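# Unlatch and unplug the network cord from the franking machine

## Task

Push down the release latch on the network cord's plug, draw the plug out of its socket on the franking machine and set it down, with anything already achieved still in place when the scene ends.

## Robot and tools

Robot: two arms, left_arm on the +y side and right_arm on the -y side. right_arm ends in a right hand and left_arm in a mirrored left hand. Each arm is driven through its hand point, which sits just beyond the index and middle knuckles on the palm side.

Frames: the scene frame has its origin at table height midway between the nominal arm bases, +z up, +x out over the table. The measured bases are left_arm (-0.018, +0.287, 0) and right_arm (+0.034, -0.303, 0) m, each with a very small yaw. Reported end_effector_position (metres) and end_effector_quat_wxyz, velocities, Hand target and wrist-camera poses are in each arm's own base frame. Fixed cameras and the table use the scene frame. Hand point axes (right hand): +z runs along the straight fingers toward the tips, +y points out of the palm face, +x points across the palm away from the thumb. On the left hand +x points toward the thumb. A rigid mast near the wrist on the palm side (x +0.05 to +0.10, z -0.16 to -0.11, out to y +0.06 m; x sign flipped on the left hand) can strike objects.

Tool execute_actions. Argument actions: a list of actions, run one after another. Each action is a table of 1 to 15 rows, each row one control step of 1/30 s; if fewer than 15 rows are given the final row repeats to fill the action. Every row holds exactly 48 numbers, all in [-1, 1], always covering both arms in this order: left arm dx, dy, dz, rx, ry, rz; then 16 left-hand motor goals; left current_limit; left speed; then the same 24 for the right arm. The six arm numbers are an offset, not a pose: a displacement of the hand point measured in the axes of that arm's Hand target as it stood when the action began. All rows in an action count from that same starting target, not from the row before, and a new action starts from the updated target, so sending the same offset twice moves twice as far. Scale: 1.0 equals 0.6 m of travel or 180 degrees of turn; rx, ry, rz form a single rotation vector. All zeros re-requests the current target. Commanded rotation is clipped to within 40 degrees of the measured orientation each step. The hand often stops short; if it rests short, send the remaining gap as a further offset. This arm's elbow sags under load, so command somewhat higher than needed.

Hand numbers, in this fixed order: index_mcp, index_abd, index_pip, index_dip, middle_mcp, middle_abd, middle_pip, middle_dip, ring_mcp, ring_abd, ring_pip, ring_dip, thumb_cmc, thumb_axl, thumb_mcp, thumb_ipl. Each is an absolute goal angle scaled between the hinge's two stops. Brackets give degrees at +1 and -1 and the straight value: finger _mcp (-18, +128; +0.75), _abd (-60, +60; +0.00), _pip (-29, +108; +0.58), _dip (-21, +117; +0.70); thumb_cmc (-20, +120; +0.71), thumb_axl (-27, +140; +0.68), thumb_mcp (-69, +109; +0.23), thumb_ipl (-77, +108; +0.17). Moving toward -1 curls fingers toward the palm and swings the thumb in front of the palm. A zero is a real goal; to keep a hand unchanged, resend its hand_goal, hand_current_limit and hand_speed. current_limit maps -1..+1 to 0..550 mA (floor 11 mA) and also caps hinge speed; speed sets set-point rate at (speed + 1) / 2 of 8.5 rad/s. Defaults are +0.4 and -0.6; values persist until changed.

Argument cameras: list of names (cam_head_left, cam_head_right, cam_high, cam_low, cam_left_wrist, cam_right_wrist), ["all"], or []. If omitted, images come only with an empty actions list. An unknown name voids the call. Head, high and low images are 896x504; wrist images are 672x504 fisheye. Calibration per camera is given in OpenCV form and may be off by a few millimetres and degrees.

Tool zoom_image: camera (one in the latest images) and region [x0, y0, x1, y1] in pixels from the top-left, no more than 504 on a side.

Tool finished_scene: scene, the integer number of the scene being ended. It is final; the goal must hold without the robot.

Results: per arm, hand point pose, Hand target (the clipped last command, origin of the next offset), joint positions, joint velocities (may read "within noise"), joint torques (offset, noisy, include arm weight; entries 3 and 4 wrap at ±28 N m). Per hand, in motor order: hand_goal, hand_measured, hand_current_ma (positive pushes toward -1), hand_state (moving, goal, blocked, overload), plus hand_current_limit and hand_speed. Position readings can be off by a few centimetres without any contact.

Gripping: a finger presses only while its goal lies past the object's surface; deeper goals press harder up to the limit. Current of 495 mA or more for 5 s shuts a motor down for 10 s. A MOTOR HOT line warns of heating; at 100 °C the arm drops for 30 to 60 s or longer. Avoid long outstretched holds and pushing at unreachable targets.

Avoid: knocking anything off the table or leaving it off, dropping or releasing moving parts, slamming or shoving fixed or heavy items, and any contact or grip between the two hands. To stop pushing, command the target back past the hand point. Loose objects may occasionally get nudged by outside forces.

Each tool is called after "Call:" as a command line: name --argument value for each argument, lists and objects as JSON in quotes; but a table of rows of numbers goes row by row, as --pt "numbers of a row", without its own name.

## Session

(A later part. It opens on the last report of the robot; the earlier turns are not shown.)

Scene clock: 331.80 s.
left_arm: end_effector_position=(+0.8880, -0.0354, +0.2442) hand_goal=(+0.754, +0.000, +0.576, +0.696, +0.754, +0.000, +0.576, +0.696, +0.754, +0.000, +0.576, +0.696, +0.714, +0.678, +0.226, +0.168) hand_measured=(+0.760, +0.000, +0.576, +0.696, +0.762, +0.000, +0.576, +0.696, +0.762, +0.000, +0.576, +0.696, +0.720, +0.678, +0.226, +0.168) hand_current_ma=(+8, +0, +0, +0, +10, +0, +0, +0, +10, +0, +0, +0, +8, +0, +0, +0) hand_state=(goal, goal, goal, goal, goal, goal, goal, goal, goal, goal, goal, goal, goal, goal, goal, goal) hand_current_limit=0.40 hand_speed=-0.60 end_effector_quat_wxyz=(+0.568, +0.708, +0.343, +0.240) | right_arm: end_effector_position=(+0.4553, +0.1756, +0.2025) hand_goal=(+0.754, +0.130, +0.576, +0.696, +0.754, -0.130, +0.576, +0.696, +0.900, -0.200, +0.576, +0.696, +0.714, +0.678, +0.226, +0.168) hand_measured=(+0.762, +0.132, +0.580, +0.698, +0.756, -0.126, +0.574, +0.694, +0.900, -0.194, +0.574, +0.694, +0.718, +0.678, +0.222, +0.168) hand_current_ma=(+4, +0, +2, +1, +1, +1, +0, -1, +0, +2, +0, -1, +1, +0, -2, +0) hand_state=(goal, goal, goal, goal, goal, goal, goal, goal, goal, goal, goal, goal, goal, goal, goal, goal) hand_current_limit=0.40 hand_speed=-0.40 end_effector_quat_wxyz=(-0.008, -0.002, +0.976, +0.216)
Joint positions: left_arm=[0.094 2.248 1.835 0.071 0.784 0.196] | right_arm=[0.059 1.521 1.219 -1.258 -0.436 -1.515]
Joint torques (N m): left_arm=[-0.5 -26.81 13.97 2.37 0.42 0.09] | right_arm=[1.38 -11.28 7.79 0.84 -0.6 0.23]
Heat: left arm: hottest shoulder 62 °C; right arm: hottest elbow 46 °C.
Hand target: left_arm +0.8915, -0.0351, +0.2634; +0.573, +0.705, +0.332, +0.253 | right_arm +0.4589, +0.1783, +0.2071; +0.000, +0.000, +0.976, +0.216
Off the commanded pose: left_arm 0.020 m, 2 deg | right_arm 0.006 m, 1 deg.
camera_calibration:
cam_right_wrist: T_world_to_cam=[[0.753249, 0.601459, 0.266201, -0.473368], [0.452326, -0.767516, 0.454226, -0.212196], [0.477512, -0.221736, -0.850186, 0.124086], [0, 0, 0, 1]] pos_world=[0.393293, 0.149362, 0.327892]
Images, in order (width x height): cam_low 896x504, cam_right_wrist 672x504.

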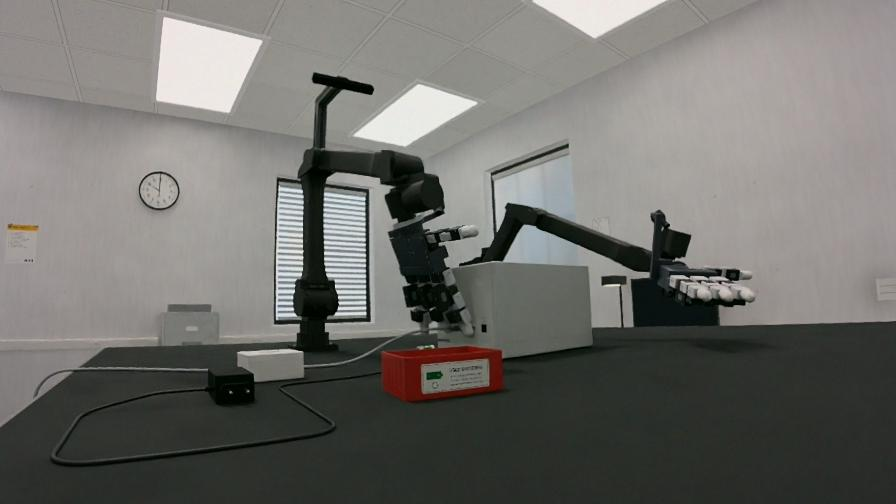

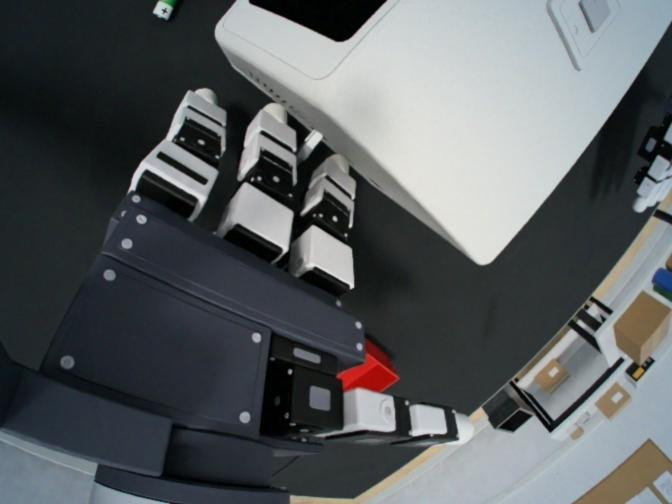

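Call:
execute_actions --actions '[[[0,0,0,0,0,0,0.754,0,0.576,0.696,0.754,0,0.576,0.696,0.754,0,0.576,0.696,0.714,0.678,0.226,0.168,0.4,-0.6,0,0,0,0,0,0,0.754,-0.09,0.576,0.696,0.754,0.07,0.576,0.696,0.9,-0.2,0.576,0.696,0.714,0.678,0.226,0.168,0.4,-0.7]],[[0,0,0,0,0,0,0.754,0,0.576,0.696,0.754,0,0.576,0.696,0.754,0,0.576,0.696,0.714,0.678,0.226,0.168,0.4,-0.6,0,0,0,0,0,0,0.754,-0.45,0.576,0.696,0.754,0.45,0.576,0.696,0.9,-0.2,0.576,0.696,0.714,0.678,0.226,0.168,0.79,-0.8]],[[0,0,0,0,0,0,0.754,0,0.576,0.696,0.754,0,0.576,0.696,0.754,0,0.576,0.696,0.714,0.678,0.226,0.168,0.4,-0.6,0,0,0,0,0,0,0.754,-0.45,0.576,0.696,0.754,0.45,0.576,0.696,0.9,-0.2,0.576,0.696,0.714,0.678,0.226,0.168,0.79,-0.8]]]' --cameras '["cam_right_wrist","cam_low","cam_head_right"]'

Call:
zoom_image --camera "cam_low" --region '[430, 300, 490, 345]'

Call:
zoom_image --camera "cam_right_wrist" --region '[270, 100, 350, 160]'

Call:
zoom_image --camera "cam_head_right" --region '[475, 200, 515, 230]'

Scene clock: 337.67 s.
left_arm: end_effector_position=(+0.8880, -0.0354, +0.2442) hand_goal=(+0.754, +0.000, +0.576, +0.696, +0.754, +0.000, +0.576, +0.696, +0.754, +0.000, +0.576, +0.696, +0.714, +0.678, +0.226, +0.168) hand_measured=(+0.760, +0.000, +0.576, +0.696, +0.762, +0.000, +0.576, +0.696, +0.762, +0.000, +0.576, +0.696, +0.720, +0.678, +0.226, +0.168) hand_current_ma=(+8, +0, +0, +0, +10, +0, +0, +0, +10, +0, +0, +0, +8, +0, +0, +0) hand_state=(goal, goal, goal, goal, goal, goal, goal, goal, goal, goal, goal, goal, goal, goal, goal, goal) hand_current_limit=0.40 hand_speed=-0.60 end_effector_quat_wxyz=(+0.568, +0.708, +0.343, +0.240) | right_arm: end_effector_position=(+0.4562, +0.1756, +0.2026) hand_goal=(+0.754, -0.450, +0.576, +0.696, +0.754, +0.450, +0.576, +0.696, +0.900, -0.200, +0.576, +0.696, +0.714, +0.678, +0.226, +0.168) hand_measured=(+0.762, -0.100, +0.580, +0.698, +0.756, +0.106, +0.574, +0.694, +0.900, -0.194, +0.574, +0.694, +0.718, +0.678, +0.222, +0.168) hand_current_ma=(+4, +492, +1, +1, +1, -492, +0, -1, +0, +2, +0, -1, +1, +0, -2, +0) hand_state=(goal, blocked, goal, goal, goal, blocked, goal, goal, goal, goal, goal, goal, goal, goal, goal, goal) hand_current_limit=0.79 hand_speed=-0.80 end_effector_quat_wxyz=(-0.006, -0.003, +0.976, +0.216)
Joint positions: left_arm=[0.094 2.248 1.835 0.071 0.784 0.196] | right_arm=[0.059 1.521 1.219 -1.254 -0.436 -1.515]
Joint torques (N m): left_arm=[-0.56 -26.75 13.97 2.37 0.42 0.09] | right_arm=[1.38 -11.28 7.79 0.73 -0.6 0.19]
Heat: left arm: hottest shoulder 62 °C; right arm: hottest elbow 45 °C.
Hand target: left_arm +0.8915, -0.0351, +0.2634; +0.573, +0.705, +0.332, +0.253 | right_arm +0.4589, +0.1783, +0.2071; +0.000, +0.000, +0.976, +0.216
Off the commanded pose: left_arm 0.020 m, 2 deg | right_arm 0.006 m, 1 deg.
camera_calibration:
cam_right_wrist: T_world_to_cam=[[0.752406, 0.601101, 0.269375, -0.474323], [0.450178, -0.767793, 0.455888, -0.211859], [0.480859, -0.221746, -0.848294, 0.12181], [0, 0, 0, 1]] pos_world=[0.393684, 0.149463, 0.327685]
Images, in order (width x height): cam_head_right 896x504, cam_low 896x504, cam_right_wrist 672x504.

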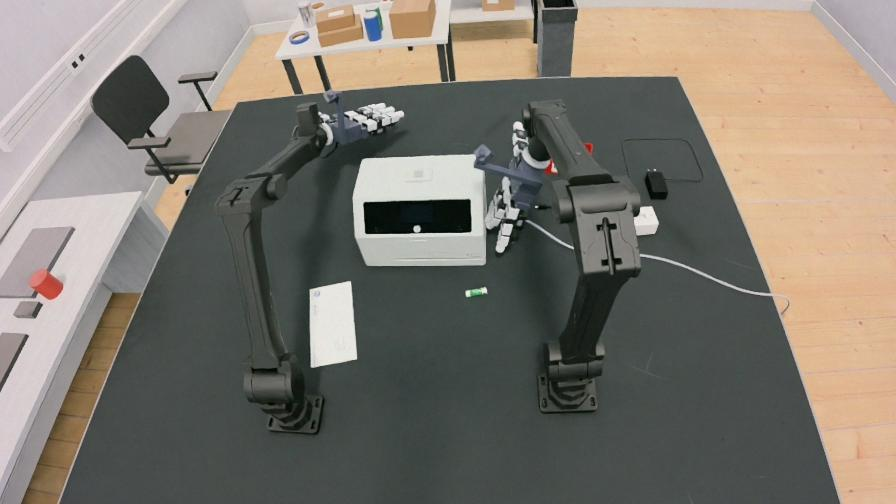

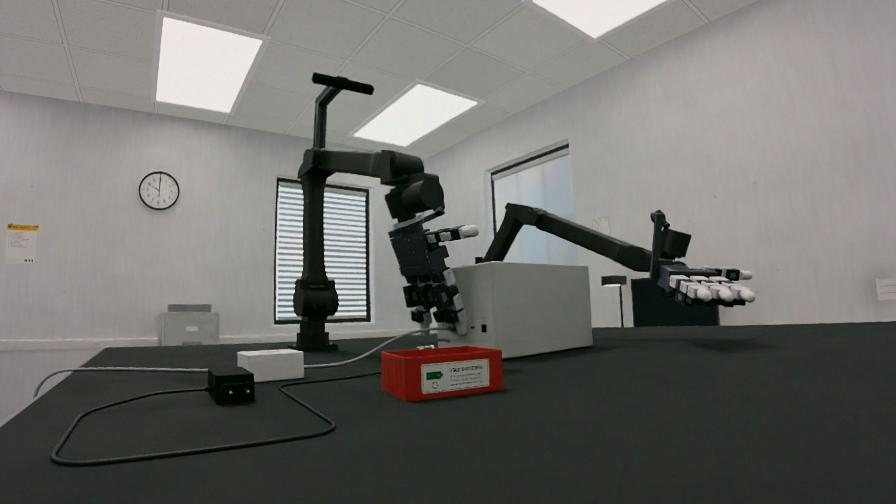

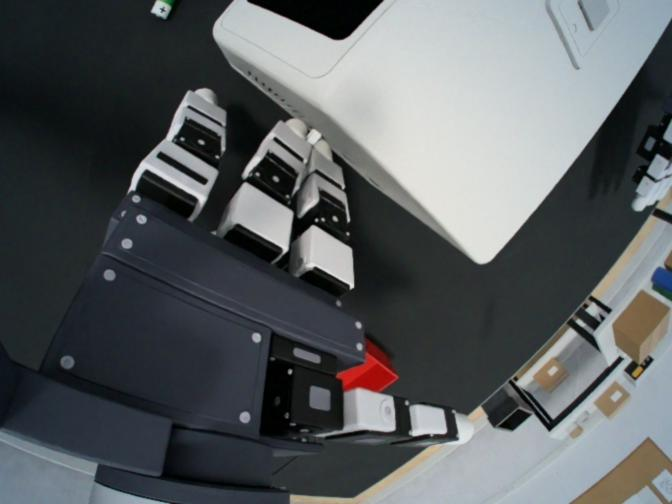

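Scaled by 8.400 from the camera's 896x504 image, which has a finer 1280x720 frame.

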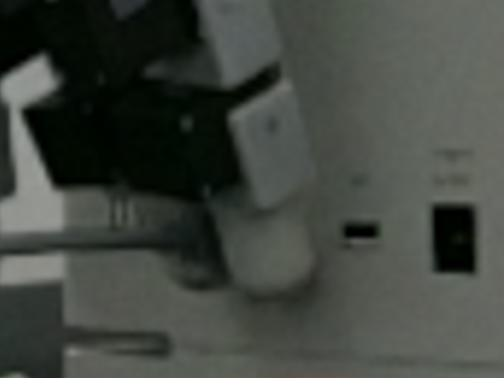

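Scaled by 6.300 from the camera's 672x504 image, which has a finer 960x720 frame.

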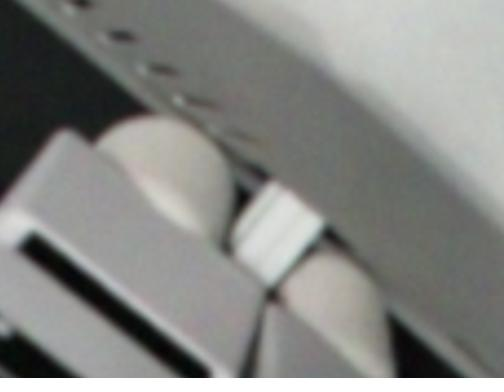

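Scaled by 12.600 from the camera's 896x504 image, which has a finer 1280x720 frame.

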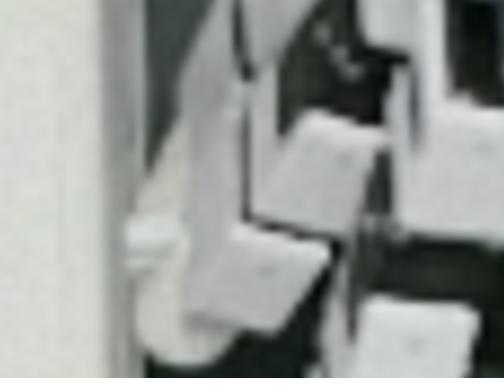

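Call:
execute_actions --actions '[[[0,0,0,0,0,0,0.754,0,0.576,0.696,0.754,0,0.576,0.696,0.754,0,0.576,0.696,0.714,0.678,0.226,0.168,0.4,-0.6,0,-0.02,-0.0093,0,0,0,0.754,-0.45,0.576,0.696,0.754,0.45,0.576,0.696,0.9,-0.2,0.576,0.696,0.714,0.678,0.226,0.168,0.79,-0.8]],[[0,0,0,0,0,0,0.754,0,0.576,0.696,0.754,0,0.576,0.696,0.754,0,0.576,0.696,0.714,0.678,0.226,0.168,0.4,-0.6,0,-0.02,-0.0093,0,0,0,0.754,-0.45,0.576,0.696,0.754,0.45,0.576,0.696,0.9,-0.2,0.576,0.696,0.714,0.678,0.226,0.168,0.79,-0.8]],[[0,0,0,0,0,0,0.754,0,0.576,0.696,0.754,0,0.576,0.696,0.754,0,0.576,0.696,0.714,0.678,0.226,0.168,0.4,-0.6,0,-0.02,-0.0093,0,0,0,0.754,-0.45,0.576,0.696,0.754,0.45,0.576,0.696,0.9,-0.2,0.576,0.696,0.714,0.678,0.226,0.168,0.79,-0.8]]]' --cameras '["cam_right_wrist","cam_low","cam_head_right"]'

Call:
zoom_image --camera "cam_low" --region '[430, 300, 490, 345]'

Call:
zoom_image --camera "cam_right_wrist" --region '[270, 90, 350, 150]'

Call:
zoom_image --camera "cam_head_right" --region '[475, 200, 515, 230]'

Scene clock: 342.00 s.
left_arm: end_effector_position=(+0.8880, -0.0354, +0.2442) hand_goal=(+0.754, +0.000, +0.576, +0.696, +0.754, +0.000, +0.576, +0.696, +0.754, +0.000, +0.576, +0.696, +0.714, +0.678, +0.226, +0.168) hand_measured=(+0.760, +0.000, +0.576, +0.696, +0.762, +0.000, +0.576, +0.696, +0.762, +0.000, +0.576, +0.696, +0.720, +0.678, +0.226, +0.168) hand_current_ma=(+8, +0, +0, +0, +10, +0, +0, +0, +10, +0, +0, +0, +8, +0, +0, +0) hand_state=(goal, goal, goal, goal, goal, goal, goal, goal, goal, goal, goal, goal, goal, goal, goal, goal) hand_current_limit=0.40 hand_speed=-0.60 end_effector_quat_wxyz=(+0.568, +0.708, +0.343, +0.240) | right_arm: end_effector_position=(+0.4540, +0.1607, +0.2002) hand_goal=(+0.754, -0.450, +0.576, +0.696, +0.754, +0.450, +0.576, +0.696, +0.900, -0.200, +0.576, +0.696, +0.714, +0.678, +0.226, +0.168) hand_measured=(+0.730, -0.100, +0.560, +0.688, +0.724, +0.112, +0.556, +0.688, +0.900, -0.194, +0.574, +0.694, +0.718, +0.678, +0.222, +0.168) hand_current_ma=(-27, +492, -14, -4, -41, -492, -18, -5, +0, +2, +0, -1, +1, +0, -2, +0) hand_state=(blocked, blocked, goal, goal, blocked, blocked, goal, goal, goal, goal, goal, goal, goal, goal, goal, goal) hand_current_limit=0.79 hand_speed=-0.80 end_effector_quat_wxyz=(-0.005, -0.015, +0.974, +0.226)
Joint positions: left_arm=[0.094 2.248 1.835 0.071 0.784 0.196] | right_arm=[0.018 1.53 1.214 -1.264 -0.455 -1.585]
Joint torques (N m): left_arm=[-0.56 -26.81 13.96 2.36 0.42 0.09] | right_arm=[-2.08 -11.58 8.44 -0.4 0.07 -0.07]
Heat: left arm: hottest shoulder 62 °C; right arm: hottest elbow 44 °C.
Hand target: left_arm +0.8915, -0.0351, +0.2634; +0.573, +0.705, +0.332, +0.253 | right_arm +0.4588, +0.1387, +0.2070; +0.000, +0.000, +0.976, +0.216
Off the commanded pose: left_arm 0.020 m, 2 deg | right_arm 0.023 m, 2 deg.
camera_calibration:
cam_right_wrist: T_world_to_cam=[[0.73657, 0.613145, 0.285513, -0.460998], [0.465355, -0.765748, 0.443931, -0.226059], [0.490825, -0.194121, -0.849357, 0.108808], [0, 0, 0, 1]] pos_world=[0.391349, 0.130676, 0.324392]
Images, in order (width x height): cam_head_right 896x504, cam_low 896x504, cam_right_wrist 672x504.

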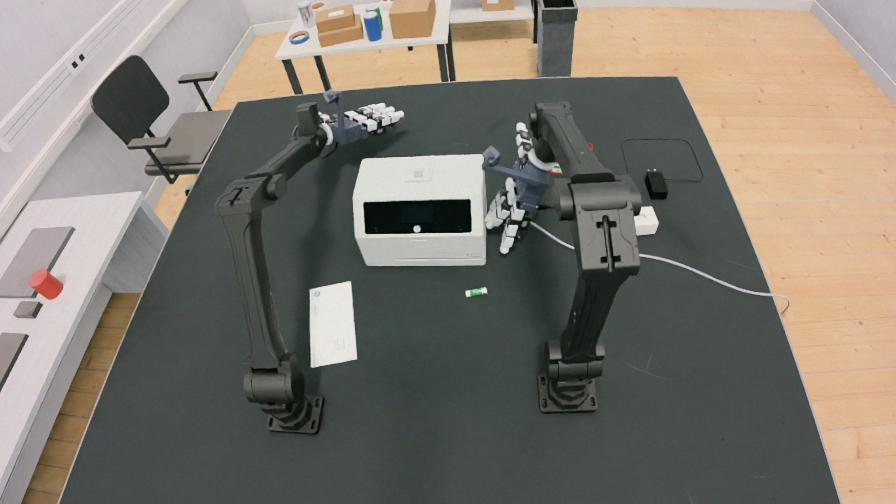

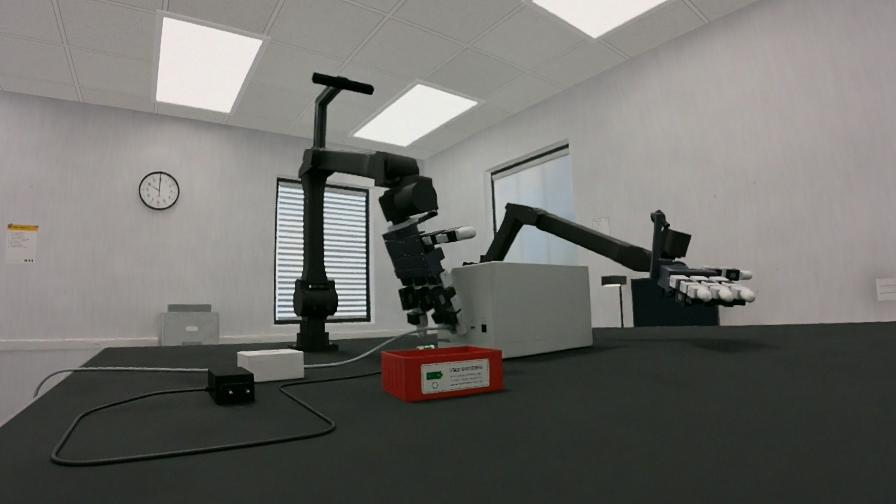

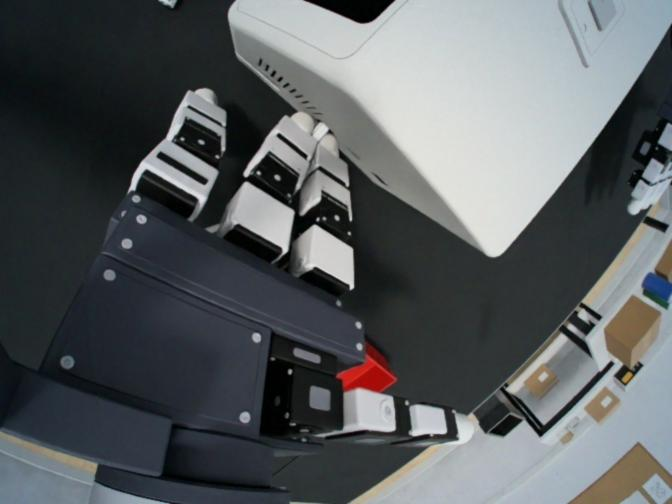

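Scaled by 8.400 from the camera's 896x504 image, which has a finer 1280x720 frame.

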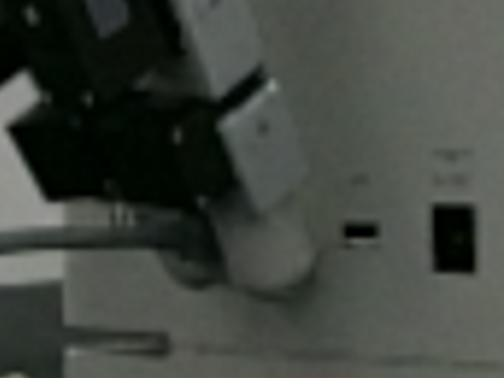

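Scaled by 6.300 from the camera's 672x504 image, which has a finer 960x720 frame.

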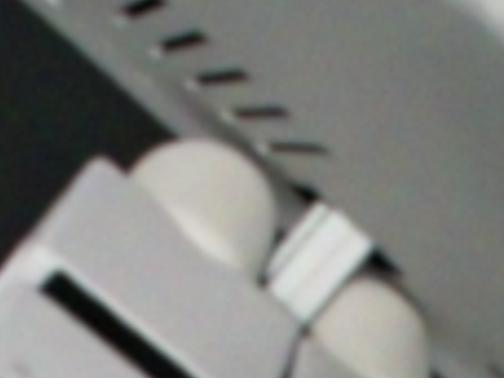

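Scaled by 12.600 from the camera's 896x504 image, which has a finer 1280x720 frame.

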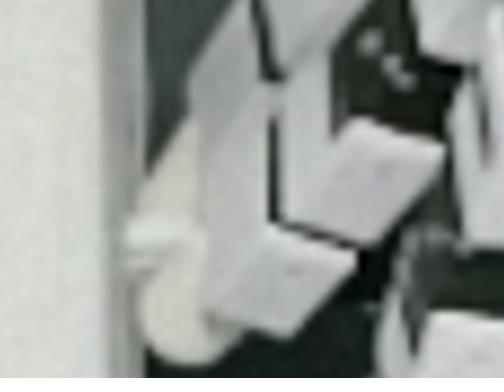

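Call:
execute_actions --actions '[[[0,0,0,0,0,0,0.754,0,0.576,0.696,0.754,0,0.576,0.696,0.754,0,0.576,0.696,0.714,0.678,0.226,0.168,0.4,-0.6,0,-0.03,-0.014,0,0,0,0.754,-0.45,0.576,0.696,0.754,0.45,0.576,0.696,0.9,-0.2,0.576,0.696,0.714,0.678,0.226,0.168,0.79,-0.8]]]' --cameras '["cam_right_wrist","cam_low"]'

Call:
zoom_image --camera "cam_low" --region '[430, 300, 490, 345]'

Call:
zoom_image --camera "cam_right_wrist" --region '[270, 90, 350, 150]'

Scene clock: 344.40 s.
left_arm: end_effector_position=(+0.8880, -0.0354, +0.2442) hand_goal=(+0.754, +0.000, +0.576, +0.696, +0.754, +0.000, +0.576, +0.696, +0.754, +0.000, +0.576, +0.696, +0.714, +0.678, +0.226, +0.168) hand_measured=(+0.760, +0.000, +0.576, +0.696, +0.762, +0.000, +0.576, +0.696, +0.762, +0.000, +0.576, +0.696, +0.720, +0.678, +0.226, +0.168) hand_current_ma=(+8, +0, +0, +0, +10, +0, +0, +0, +10, +0, +0, +0, +8, +0, +0, +0) hand_state=(goal, goal, goal, goal, goal, goal, goal, goal, goal, goal, goal, goal, goal, goal, goal, goal) hand_current_limit=0.40 hand_speed=-0.60 end_effector_quat_wxyz=(+0.568, +0.708, +0.343, +0.240) | right_arm: end_effector_position=(+0.4530, +0.1522, +0.1981) hand_goal=(+0.754, -0.450, +0.576, +0.696, +0.754, +0.450, +0.576, +0.696, +0.900, -0.200, +0.576, +0.696, +0.714, +0.678, +0.226, +0.168) hand_measured=(+0.710, -0.100, +0.546, +0.680, +0.704, +0.116, +0.544, +0.682, +0.900, -0.194, +0.574, +0.694, +0.718, +0.678, +0.222, +0.168) hand_current_ma=(-70, +492, -35, -12, -89, -492, -39, -11, +0, +2, +0, -1, +1, +0, -2, +0) hand_state=(blocked, blocked, blocked, goal, blocked, blocked, blocked, goal, goal, goal, goal, goal, goal, goal, goal, goal) hand_current_limit=0.79 hand_speed=-0.80 end_effector_quat_wxyz=(-0.006, -0.024, +0.972, +0.234)
Joint positions: left_arm=[0.094 2.248 1.835 0.071 0.784 0.196] | right_arm=[-0.007 1.542 1.214 -1.273 -0.471 -1.634]
Joint torques (N m): left_arm=[-0.56 -26.75 13.96 2.39 0.42 0.09] | right_arm=[-3.31 -12.1 8.77 -0.85 0.68 -0.06]
Heat: left arm: hottest shoulder 62 °C; right arm: hottest elbow 44 °C.
Hand target: left_arm +0.8915, -0.0351, +0.2634; +0.573, +0.705, +0.332, +0.253 | right_arm +0.4588, +0.1189, +0.2070; +0.000, +0.000, +0.976, +0.216
Off the commanded pose: left_arm 0.020 m, 2 deg | right_arm 0.035 m, 4 deg.
camera_calibration:
cam_right_wrist: T_world_to_cam=[[0.724848, 0.621529, 0.297148, -0.452685], [0.478527, -0.764538, 0.431849, -0.234953], [0.495588, -0.170832, -0.851592, 0.100546], [0, 0, 0, 1]] pos_world=[0.39073, 0.118903, 0.321603]
Images, in order (width x height): cam_low 896x504, cam_right_wrist 672x504.

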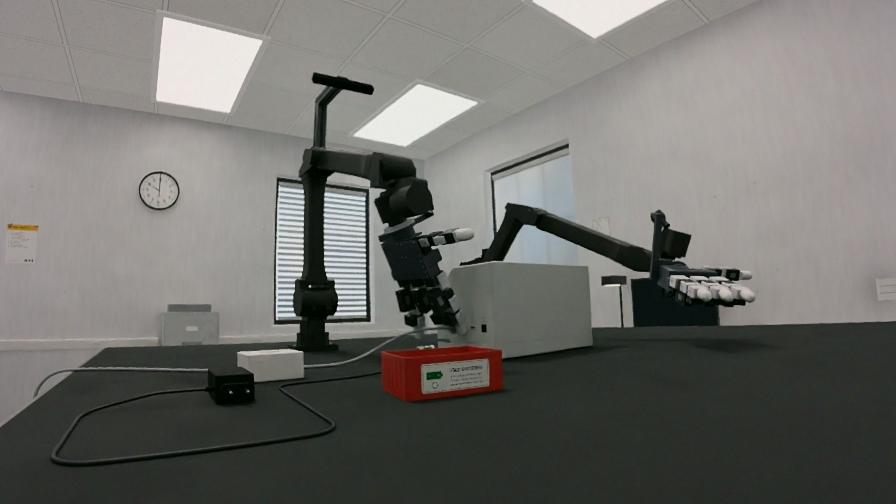

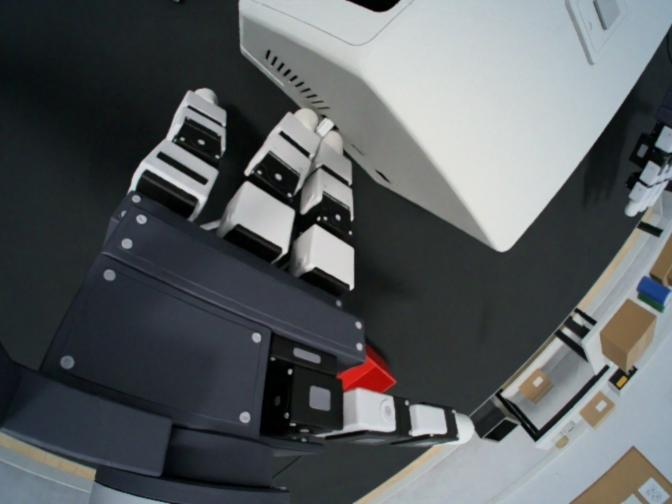

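Scaled by 8.400 from the camera's 896x504 image, which has a finer 1280x720 frame.

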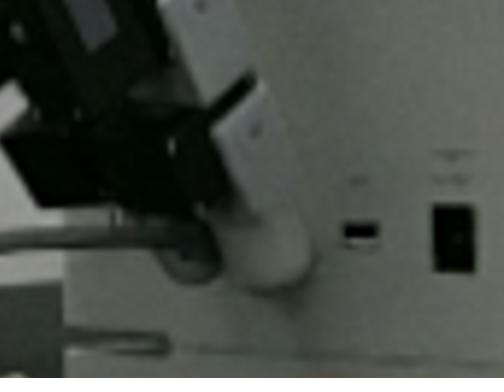

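Scaled by 6.300 from the camera's 672x504 image, which has a finer 960x720 frame.

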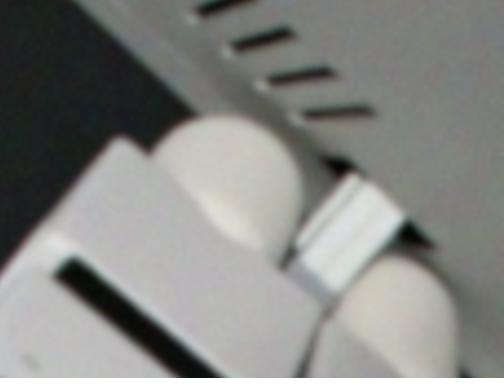

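Call:
execute_actions --actions '[[[0,0,0,0,0,0,0.754,0,0.576,0.696,0.754,0,0.576,0.696,0.754,0,0.576,0.696,0.714,0.678,0.226,0.168,0.4,-0.6,0,-0.025,-0.0117,0,0,0,0.754,-0.45,0.576,0.696,0.754,0.45,0.576,0.696,0.9,-0.2,0.576,0.696,0.714,0.678,0.226,0.168,0.79,-0.8]]]' --cameras '["cam_right_wrist","cam_low"]'

Call:
zoom_image --camera "cam_low" --region '[430, 300, 490, 345]'

Call:
zoom_image --camera "cam_right_wrist" --region '[270, 80, 350, 140]'

Scene clock: 346.63 s.
left_arm: end_effector_position=(+0.8880, -0.0354, +0.2442) hand_goal=(+0.754, +0.000, +0.576, +0.696, +0.754, +0.000, +0.576, +0.696, +0.754, +0.000, +0.576, +0.696, +0.714, +0.678, +0.226, +0.168) hand_measured=(+0.760, +0.000, +0.576, +0.696, +0.762, +0.000, +0.576, +0.696, +0.762, +0.000, +0.576, +0.696, +0.720, +0.678, +0.226, +0.168) hand_current_ma=(+8, +0, +0, +0, +10, +0, +0, +0, +10, +0, +0, +0, +8, +0, +0, +0) hand_state=(goal, goal, goal, goal, goal, goal, goal, goal, goal, goal, goal, goal, goal, goal, goal, goal) hand_current_limit=0.40 hand_speed=-0.60 end_effector_quat_wxyz=(+0.568, +0.708, +0.343, +0.240) | right_arm: end_effector_position=(+0.4516, +0.1400, +0.1987) hand_goal=(+0.754, -0.450, +0.576, +0.696, +0.754, +0.450, +0.576, +0.696, +0.900, -0.200, +0.576, +0.696, +0.714, +0.678, +0.226, +0.168) hand_measured=(+0.694, -0.088, +0.534, +0.674, +0.698, +0.124, +0.540, +0.678, +0.900, -0.194, +0.574, +0.694, +0.718, +0.678, +0.222, +0.168) hand_current_ma=(-115, +492, -58, -22, -108, -492, -49, -15, +0, +2, +0, -1, +1, +0, -2, +0) hand_state=(blocked, blocked, blocked, blocked, blocked, blocked, blocked, goal, goal, goal, goal, goal, goal, goal, goal, goal) hand_current_limit=0.79 hand_speed=-0.80 end_effector_quat_wxyz=(-0.006, -0.026, +0.971, +0.239)
Joint positions: left_arm=[0.094 2.248 1.835 0.071 0.784 0.196] | right_arm=[-0.038 1.544 1.214 -1.287 -0.481 -1.673]
Joint torques (N m): left_arm=[-0.5 -26.75 13.94 2.37 0.42 0.09] | right_arm=[-3.78 -11.81 9.24 -1.01 1.09 -0.07]
Heat: left arm: hottest shoulder 62 °C; right arm: hottest elbow 44 °C.
Hand target: left_arm +0.8915, -0.0351, +0.2634; +0.573, +0.705, +0.332, +0.253 | right_arm +0.4589, +0.1022, +0.2069; +0.000, +0.000, +0.976, +0.216
Off the commanded pose: left_arm 0.020 m, 2 deg | right_arm 0.039 m, 4 deg.
camera_calibration:
cam_right_wrist: T_world_to_cam=[[0.722367, 0.62087, 0.304478, -0.444548], [0.480982, -0.767469, 0.423849, -0.242984], [0.496833, -0.159726, -0.853021, 0.0979651], [0, 0, 0, 1]] pos_world=[0.389325, 0.105172, 0.32191]
Images, in order (width x height): cam_low 896x504, cam_right_wrist 672x504.

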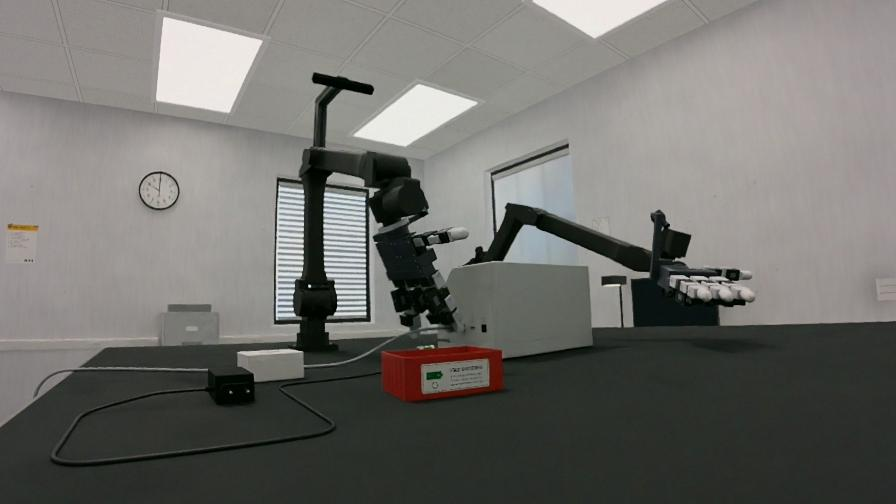

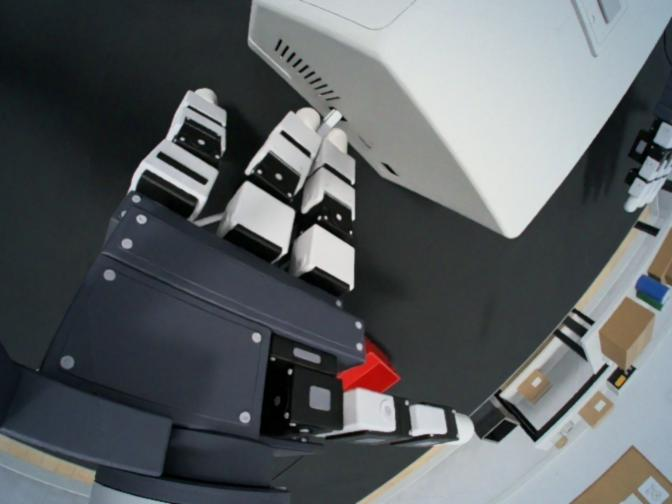

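Scaled by 8.400 from the camera's 896x504 image, which has a finer 1280x720 frame.

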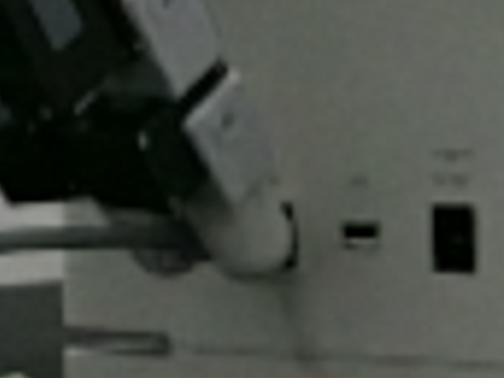

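Scaled by 6.300 from the camera's 672x504 image, which has a finer 960x720 frame.

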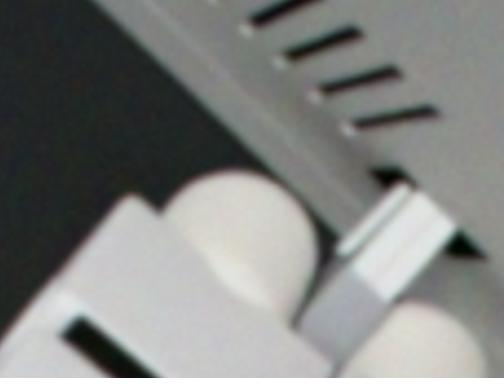

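Call:
execute_actions --actions '[[[0,0,0,0,0,0,0.754,0,0.576,0.696,0.754,0,0.576,0.696,0.754,0,0.576,0.696,0.714,0.678,0.226,0.168,0.4,-0.6,0,-0.025,-0.0117,0,0,0,0.754,-0.45,0.576,0.696,0.754,0.45,0.576,0.696,0.9,-0.2,0.576,0.696,0.714,0.678,0.226,0.168,0.79,-0.8]]]' --cameras '["cam_right_wrist","cam_low"]'

Call:
zoom_image --camera "cam_low" --region '[430, 300, 490, 345]'

Call:
zoom_image --camera "cam_right_wrist" --region '[270, 80, 350, 140]'

Scene clock: 351.77 s.
left_arm: end_effector_position=(+0.8880, -0.0354, +0.2442) hand_goal=(+0.754, +0.000, +0.576, +0.696, +0.754, +0.000, +0.576, +0.696, +0.754, +0.000, +0.576, +0.696, +0.714, +0.678, +0.226, +0.168) hand_measured=(+0.760, +0.000, +0.576, +0.696, +0.762, +0.000, +0.576, +0.696, +0.762, +0.000, +0.576, +0.696, +0.720, +0.678, +0.226, +0.168) hand_current_ma=(+8, +0, +0, +0, +10, +0, +0, +0, +10, +0, +0, +0, +8, +0, +0, +0) hand_state=(goal, goal, goal, goal, goal, goal, goal, goal, goal, goal, goal, goal, goal, goal, goal, goal) hand_current_limit=0.40 hand_speed=-0.60 end_effector_quat_wxyz=(+0.568, +0.708, +0.343, +0.240) | right_arm: end_effector_position=(+0.4498, +0.0842, +0.1920) hand_goal=(+0.754, -0.450, +0.576, +0.696, +0.754, +0.450, +0.576, +0.696, +0.900, -0.200, +0.576, +0.696, +0.714, +0.678, +0.226, +0.168) hand_measured=(+0.750, -0.082, +0.566, +0.686, +0.758, +0.136, +0.576, +0.694, +0.900, -0.196, +0.574, +0.694, +0.718, +0.678, +0.222, +0.168) hand_current_ma=(-2, +492, -6, -6, +2, -492, +0, +0, +0, +2, +0, -1, +1, +0, -2, +0) hand_state=(goal, blocked, goal, goal, goal, blocked, goal, goal, goal, goal, goal, goal, goal, goal, goal, goal) hand_current_limit=0.79 hand_speed=-0.80 end_effector_quat_wxyz=(-0.017, +0.015, +0.976, +0.219)
Joint positions: left_arm=[0.094 2.248 1.835 0.071 0.784 0.196] | right_arm=[-0.152 1.544 1.215 -1.341 -0.432 -1.715]
Joint torques (N m): left_arm=[-0.5 -26.75 13.96 2.37 0.42 0.09] | right_arm=[1.32 -11.69 9.81 0.05 -0.61 -0.1]
Heat: left arm: hottest shoulder 63 °C; right arm: hottest elbow 45 °C.
Hand target: left_arm +0.8915, -0.0351, +0.2634; +0.573, +0.705, +0.332, +0.253 | right_arm +0.4589, +0.0857, +0.2070; +0.000, +0.000, +0.976, +0.216
Off the commanded pose: left_arm 0.020 m, 2 deg | right_arm 0.018 m, 3 deg.
camera_calibration:
cam_right_wrist: T_world_to_cam=[[0.777404, 0.577276, 0.24979, -0.417124], [0.440267, -0.783017, 0.439375, -0.265472], [0.44923, -0.231597, -0.862876, 0.113465], [0, 0, 0, 1]] pos_world=[0.390181, 0.0592044, 0.318741]
Images, in order (width x height): cam_low 896x504, cam_right_wrist 672x504.

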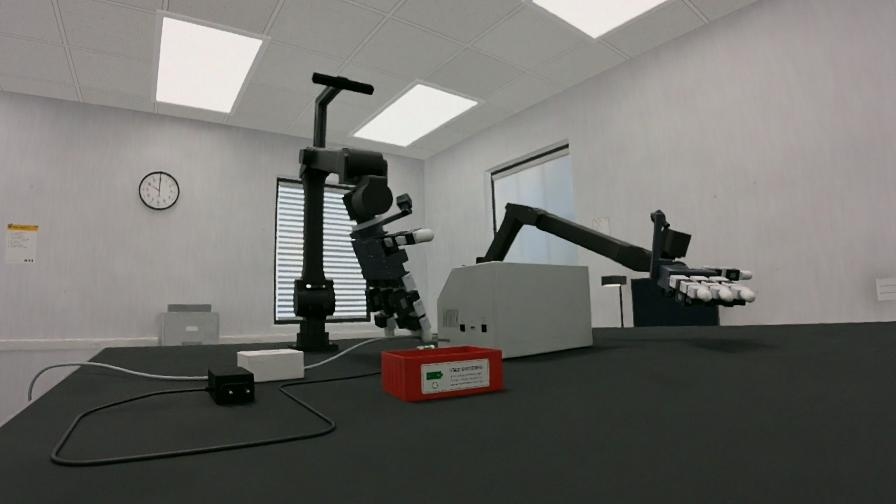

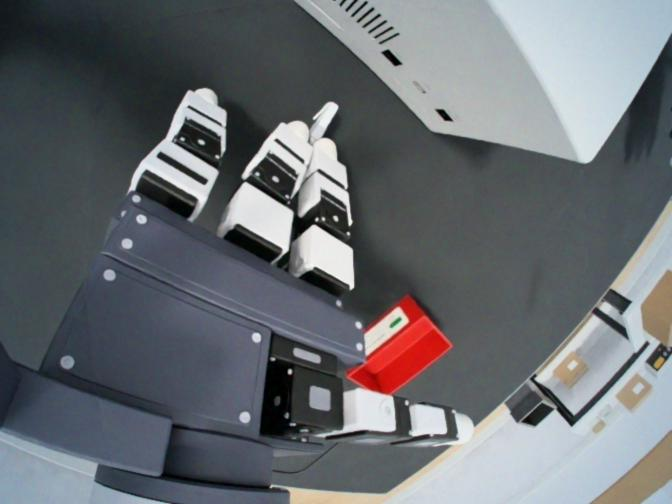

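Scaled by 8.400 from the camera's 896x504 image, which has a finer 1280x720 frame.

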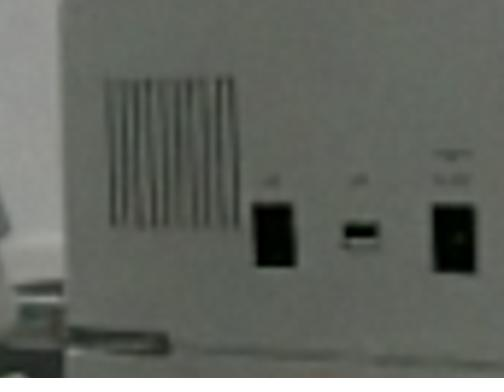

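Scaled by 6.300 from the camera's 672x504 image, which has a finer 960x720 frame.

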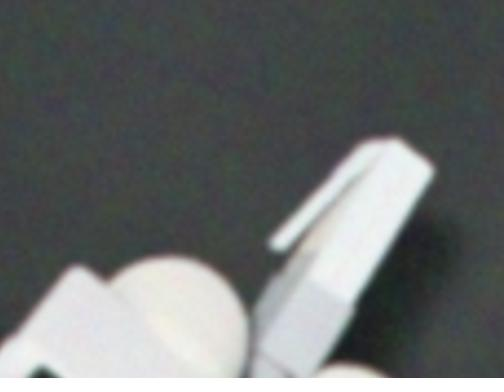

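Call:
execute_actions --actions '[[[0,0,0,0,0,0,0.754,0,0.576,0.696,0.754,0,0.576,0.696,0.754,0,0.576,0.696,0.714,0.678,0.226,0.168,0.4,-0.6,0,-0.0176,0.0378,0,0,0,0.754,-0.45,0.576,0.696,0.754,0.45,0.576,0.696,0.9,-0.2,0.576,0.696,0.714,0.678,0.226,0.168,0.6,-0.8]],[[0,0,0,0,0,0,0.754,0,0.576,0.696,0.754,0,0.576,0.696,0.754,0,0.576,0.696,0.714,0.678,0.226,0.168,0.4,-0.6,0,-0.0106,0.0227,0,0,0,0.754,-0.45,0.576,0.696,0.754,0.45,0.576,0.696,0.9,-0.2,0.576,0.696,0.714,0.678,0.226,0.168,0.6,-0.8]]]' --cameras '["cam_right_wrist","cam_low"]'

Call:
zoom_image --camera "cam_low" --region '[360, 290, 480, 380]'

Scene clock: 356.83 s.
left_arm: end_effector_position=(+0.8880, -0.0354, +0.2442) hand_goal=(+0.754, +0.000, +0.576, +0.696, +0.754, +0.000, +0.576, +0.696, +0.754, +0.000, +0.576, +0.696, +0.714, +0.678, +0.226, +0.168) hand_measured=(+0.760, +0.000, +0.576, +0.696, +0.762, +0.000, +0.576, +0.696, +0.762, +0.000, +0.576, +0.696, +0.720, +0.678, +0.226, +0.168) hand_current_ma=(+8, +0, +0, +0, +10, +0, +0, +0, +10, +0, +0, +0, +8, +0, +0, +0) hand_state=(goal, goal, goal, goal, goal, goal, goal, goal, goal, goal, goal, goal, goal, goal, goal, goal) hand_current_limit=0.40 hand_speed=-0.60 end_effector_quat_wxyz=(+0.568, +0.708, +0.343, +0.240) | right_arm: end_effector_position=(+0.4566, +0.0832, +0.1696) hand_goal=(+0.754, -0.450, +0.576, +0.696, +0.754, +0.450, +0.576, +0.696, +0.900, -0.200, +0.576, +0.696, +0.714, +0.678, +0.226, +0.168) hand_measured=(+0.750, -0.082, +0.566, +0.688, +0.758, +0.136, +0.576, +0.694, +0.900, -0.196, +0.574, +0.694, +0.718, +0.678, +0.222, +0.168) hand_current_ma=(-2, +440, -6, -5, +2, -440, +0, +0, +0, +1, +0, -1, +1, +0, -2, +0) hand_state=(goal, blocked, goal, goal, goal, blocked, goal, goal, goal, goal, goal, goal, goal, goal, goal, goal) hand_current_limit=0.60 hand_speed=-0.80 end_effector_quat_wxyz=(-0.002, +0.011, +0.976, +0.217)
Joint positions: left_arm=[0.094 2.248 1.835 0.071 0.784 0.196] | right_arm=[-0.152 1.568 1.181 -1.254 -0.432 -1.716]
Joint torques (N m): left_arm=[-0.5 -26.81 13.96 2.36 0.42 0.09] | right_arm=[1.32 -10.29 7.42 0.68 -0.63 -0.11]
Heat: left arm: hottest shoulder 63 °C; right arm: hottest elbow 46 °C.
Hand target: left_arm +0.8915, -0.0351, +0.2634; +0.573, +0.705, +0.332, +0.253 | right_arm +0.4588, +0.0857, +0.1668; +0.000, +0.000, +0.976, +0.216
Off the commanded pose: left_arm 0.020 m, 2 deg | right_arm 0.004 m, 1 deg.
camera_calibration:
cam_right_wrist: T_world_to_cam=[[0.768965, 0.579498, 0.269953, -0.416018], [0.428273, -0.78047, 0.455465, -0.256841], [0.474632, -0.234623, -0.848338, 0.0770898], [0, 0, 0, 1]] pos_world=[0.393312, 0.0587119, 0.294686]
Images, in order (width x height): cam_low 896x504, cam_right_wrist 672x504.

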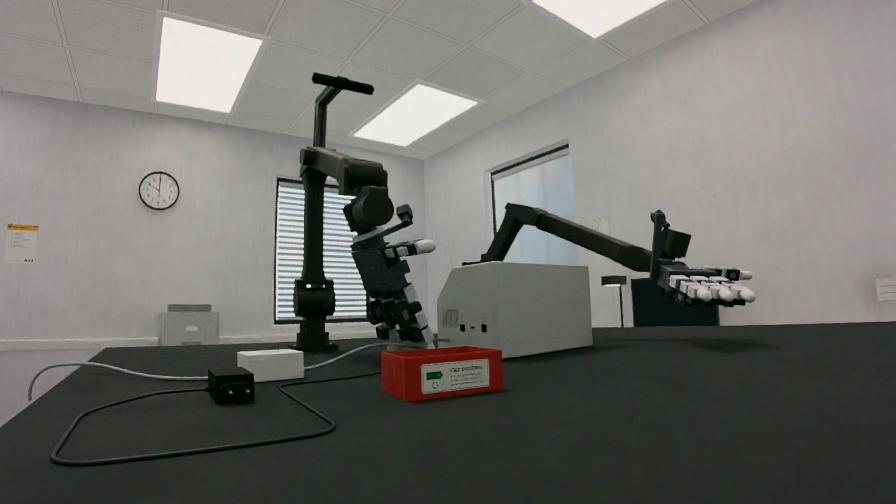

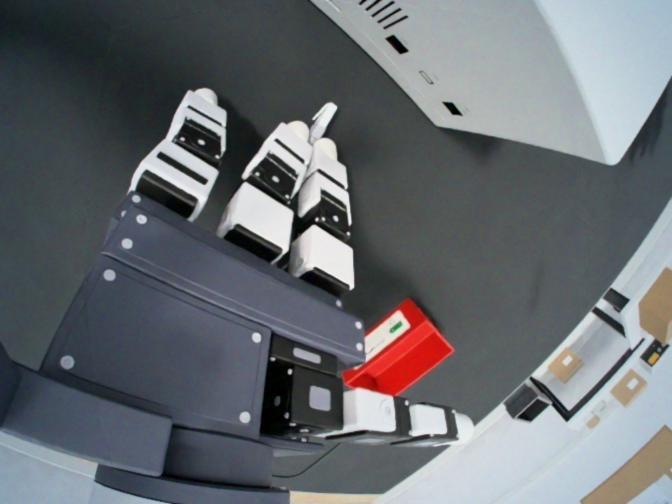

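Scaled by 4.200 from the camera's 896x504 image, which has a finer 1280x720 frame.

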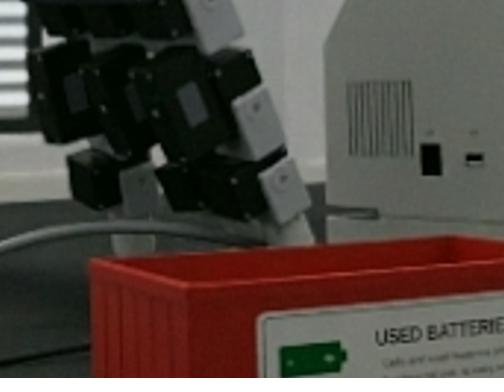

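Call:
execute_actions --actions '[[[0,0,0,0,0,0,0.754,0,0.576,0.696,0.754,0,0.576,0.696,0.754,0,0.576,0.696,0.714,0.678,0.226,0.168,0.4,-0.6,0,0,0,0,0,0,0.754,-0.45,0.576,0.696,0.754,0.45,0.576,0.696,0.55,-0.2,0.576,0.696,0.714,0.678,0.226,0.168,0.6,-0.6]],[[0,0,0,0,0,0,0.754,0,0.576,0.696,0.754,0,0.576,0.696,0.754,0,0.576,0.696,0.714,0.678,0.226,0.168,0.4,-0.6,0,-0.0085,0.0181,0,0,0,0.754,-0.45,0.576,0.696,0.754,0.45,0.576,0.696,0.55,-0.2,0.576,0.696,0.714,0.678,0.226,0.168,0.6,-0.6]]]' --cameras '["cam_right_wrist","cam_low","cam_head_right"]'

Call:
zoom_image --camera "cam_head_right" --region '[480, 190, 580, 265]'

Call:
zoom_image --camera "cam_right_wrist" --region '[260, 70, 380, 160]'

Scene clock: 360.67 s.
left_arm: end_effector_position=(+0.8880, -0.0354, +0.2442) hand_goal=(+0.754, +0.000, +0.576, +0.696, +0.754, +0.000, +0.576, +0.696, +0.754, +0.000, +0.576, +0.696, +0.714, +0.678, +0.226, +0.168) hand_measured=(+0.760, +0.000, +0.576, +0.696, +0.762, +0.000, +0.576, +0.696, +0.762, +0.000, +0.576, +0.696, +0.720, +0.678, +0.226, +0.168) hand_current_ma=(+8, +0, +0, +0, +10, +0, +0, +0, +10, +0, +0, +0, +8, +0, +0, +0) hand_state=(goal, goal, goal, goal, goal, goal, goal, goal, goal, goal, goal, goal, goal, goal, goal, goal) hand_current_limit=0.40 hand_speed=-0.60 end_effector_quat_wxyz=(+0.568, +0.708, +0.343, +0.240) | right_arm: end_effector_position=(+0.4570, +0.0831, +0.1589) hand_goal=(+0.754, -0.450, +0.576, +0.696, +0.754, +0.450, +0.576, +0.696, +0.550, -0.200, +0.576, +0.696, +0.714, +0.678, +0.226, +0.168) hand_measured=(+0.750, -0.082, +0.566, +0.688, +0.758, +0.136, +0.576, +0.694, +0.562, -0.196, +0.574, +0.694, +0.718, +0.678, +0.222, +0.168) hand_current_ma=(-2, +440, -6, -4, +2, -440, +0, +0, +10, +1, +0, -1, +1, +0, -2, +0) hand_state=(goal, blocked, goal, goal, goal, blocked, goal, goal, goal, goal, goal, goal, goal, goal, goal, goal) hand_current_limit=0.60 hand_speed=-0.60 end_effector_quat_wxyz=(-0.001, +0.011, +0.976, +0.217)
Joint positions: left_arm=[0.094 2.248 1.835 0.071 0.784 0.196] | right_arm=[-0.152 1.579 1.163 -1.223 -0.432 -1.717]
Joint torques (N m): left_arm=[-0.5 -26.81 13.96 2.37 0.42 0.09] | right_arm=[1.32 -10.17 7.24 0.68 -0.66 -0.11]
Heat: left arm: hottest shoulder 63 °C; right arm: hottest elbow 45 °C.
Hand target: left_arm +0.8915, -0.0351, +0.2634; +0.573, +0.705, +0.332, +0.253 | right_arm +0.4589, +0.0857, +0.1549; +0.000, +0.000, +0.976, +0.216
Off the commanded pose: left_arm 0.020 m, 2 deg | right_arm 0.005 m, 1 deg.
camera_calibration:
cam_right_wrist: T_world_to_cam=[[0.767904, 0.579888, 0.272127, -0.413232], [0.427044, -0.780089, 0.457269, -0.251998], [0.477448, -0.234929, -0.846671, 0.0662552], [0, 0, 0, 1]] pos_world=[0.393304, 0.0586125, 0.283779]
Images, in order (width x height): cam_head_right 896x504, cam_low 896x504, cam_right_wrist 672x504.

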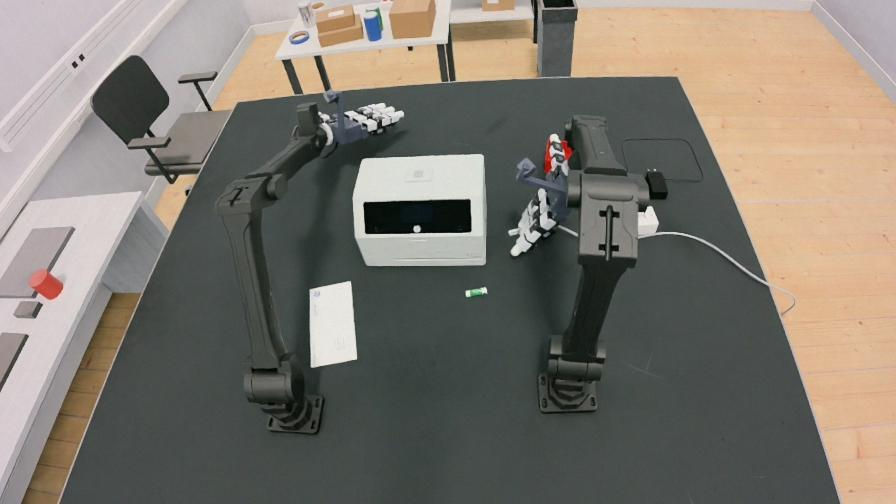

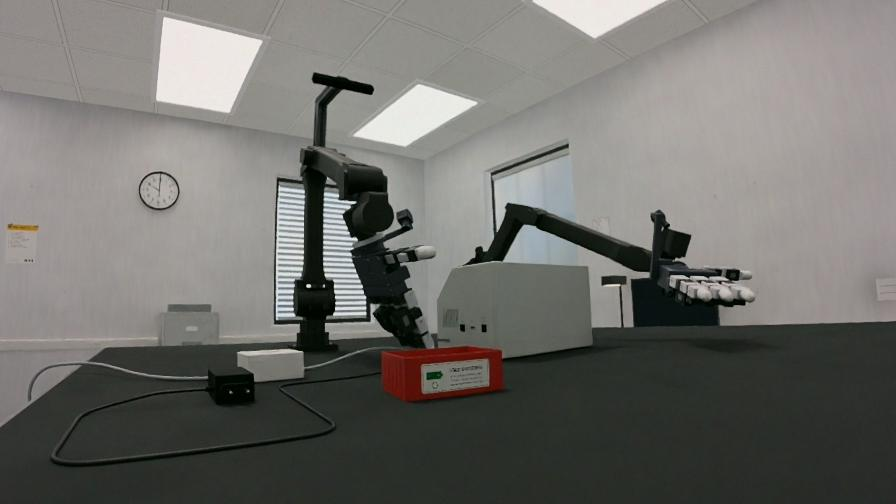

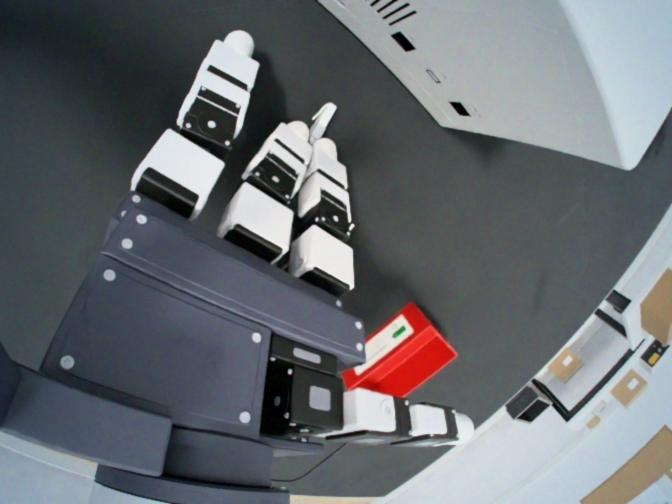

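Scaled by 5.040 from the camera's 896x504 image, which has a finer 1280x720 frame.

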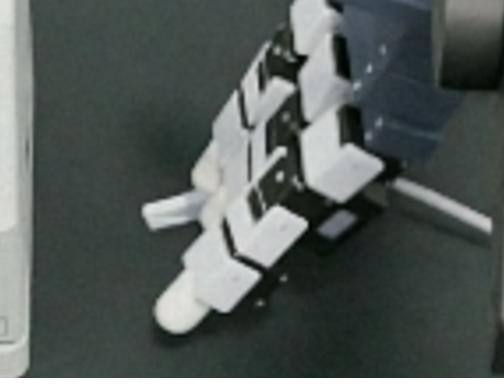

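Scaled by 4.200 from the camera's 672x504 image, which has a finer 960x720 frame.

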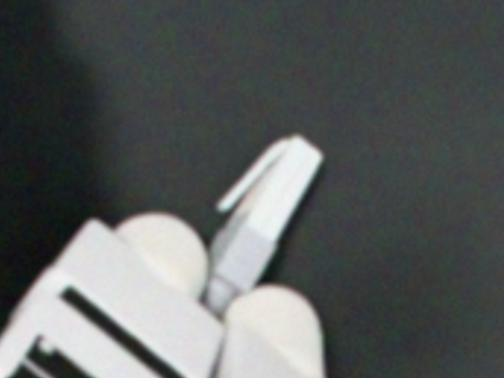

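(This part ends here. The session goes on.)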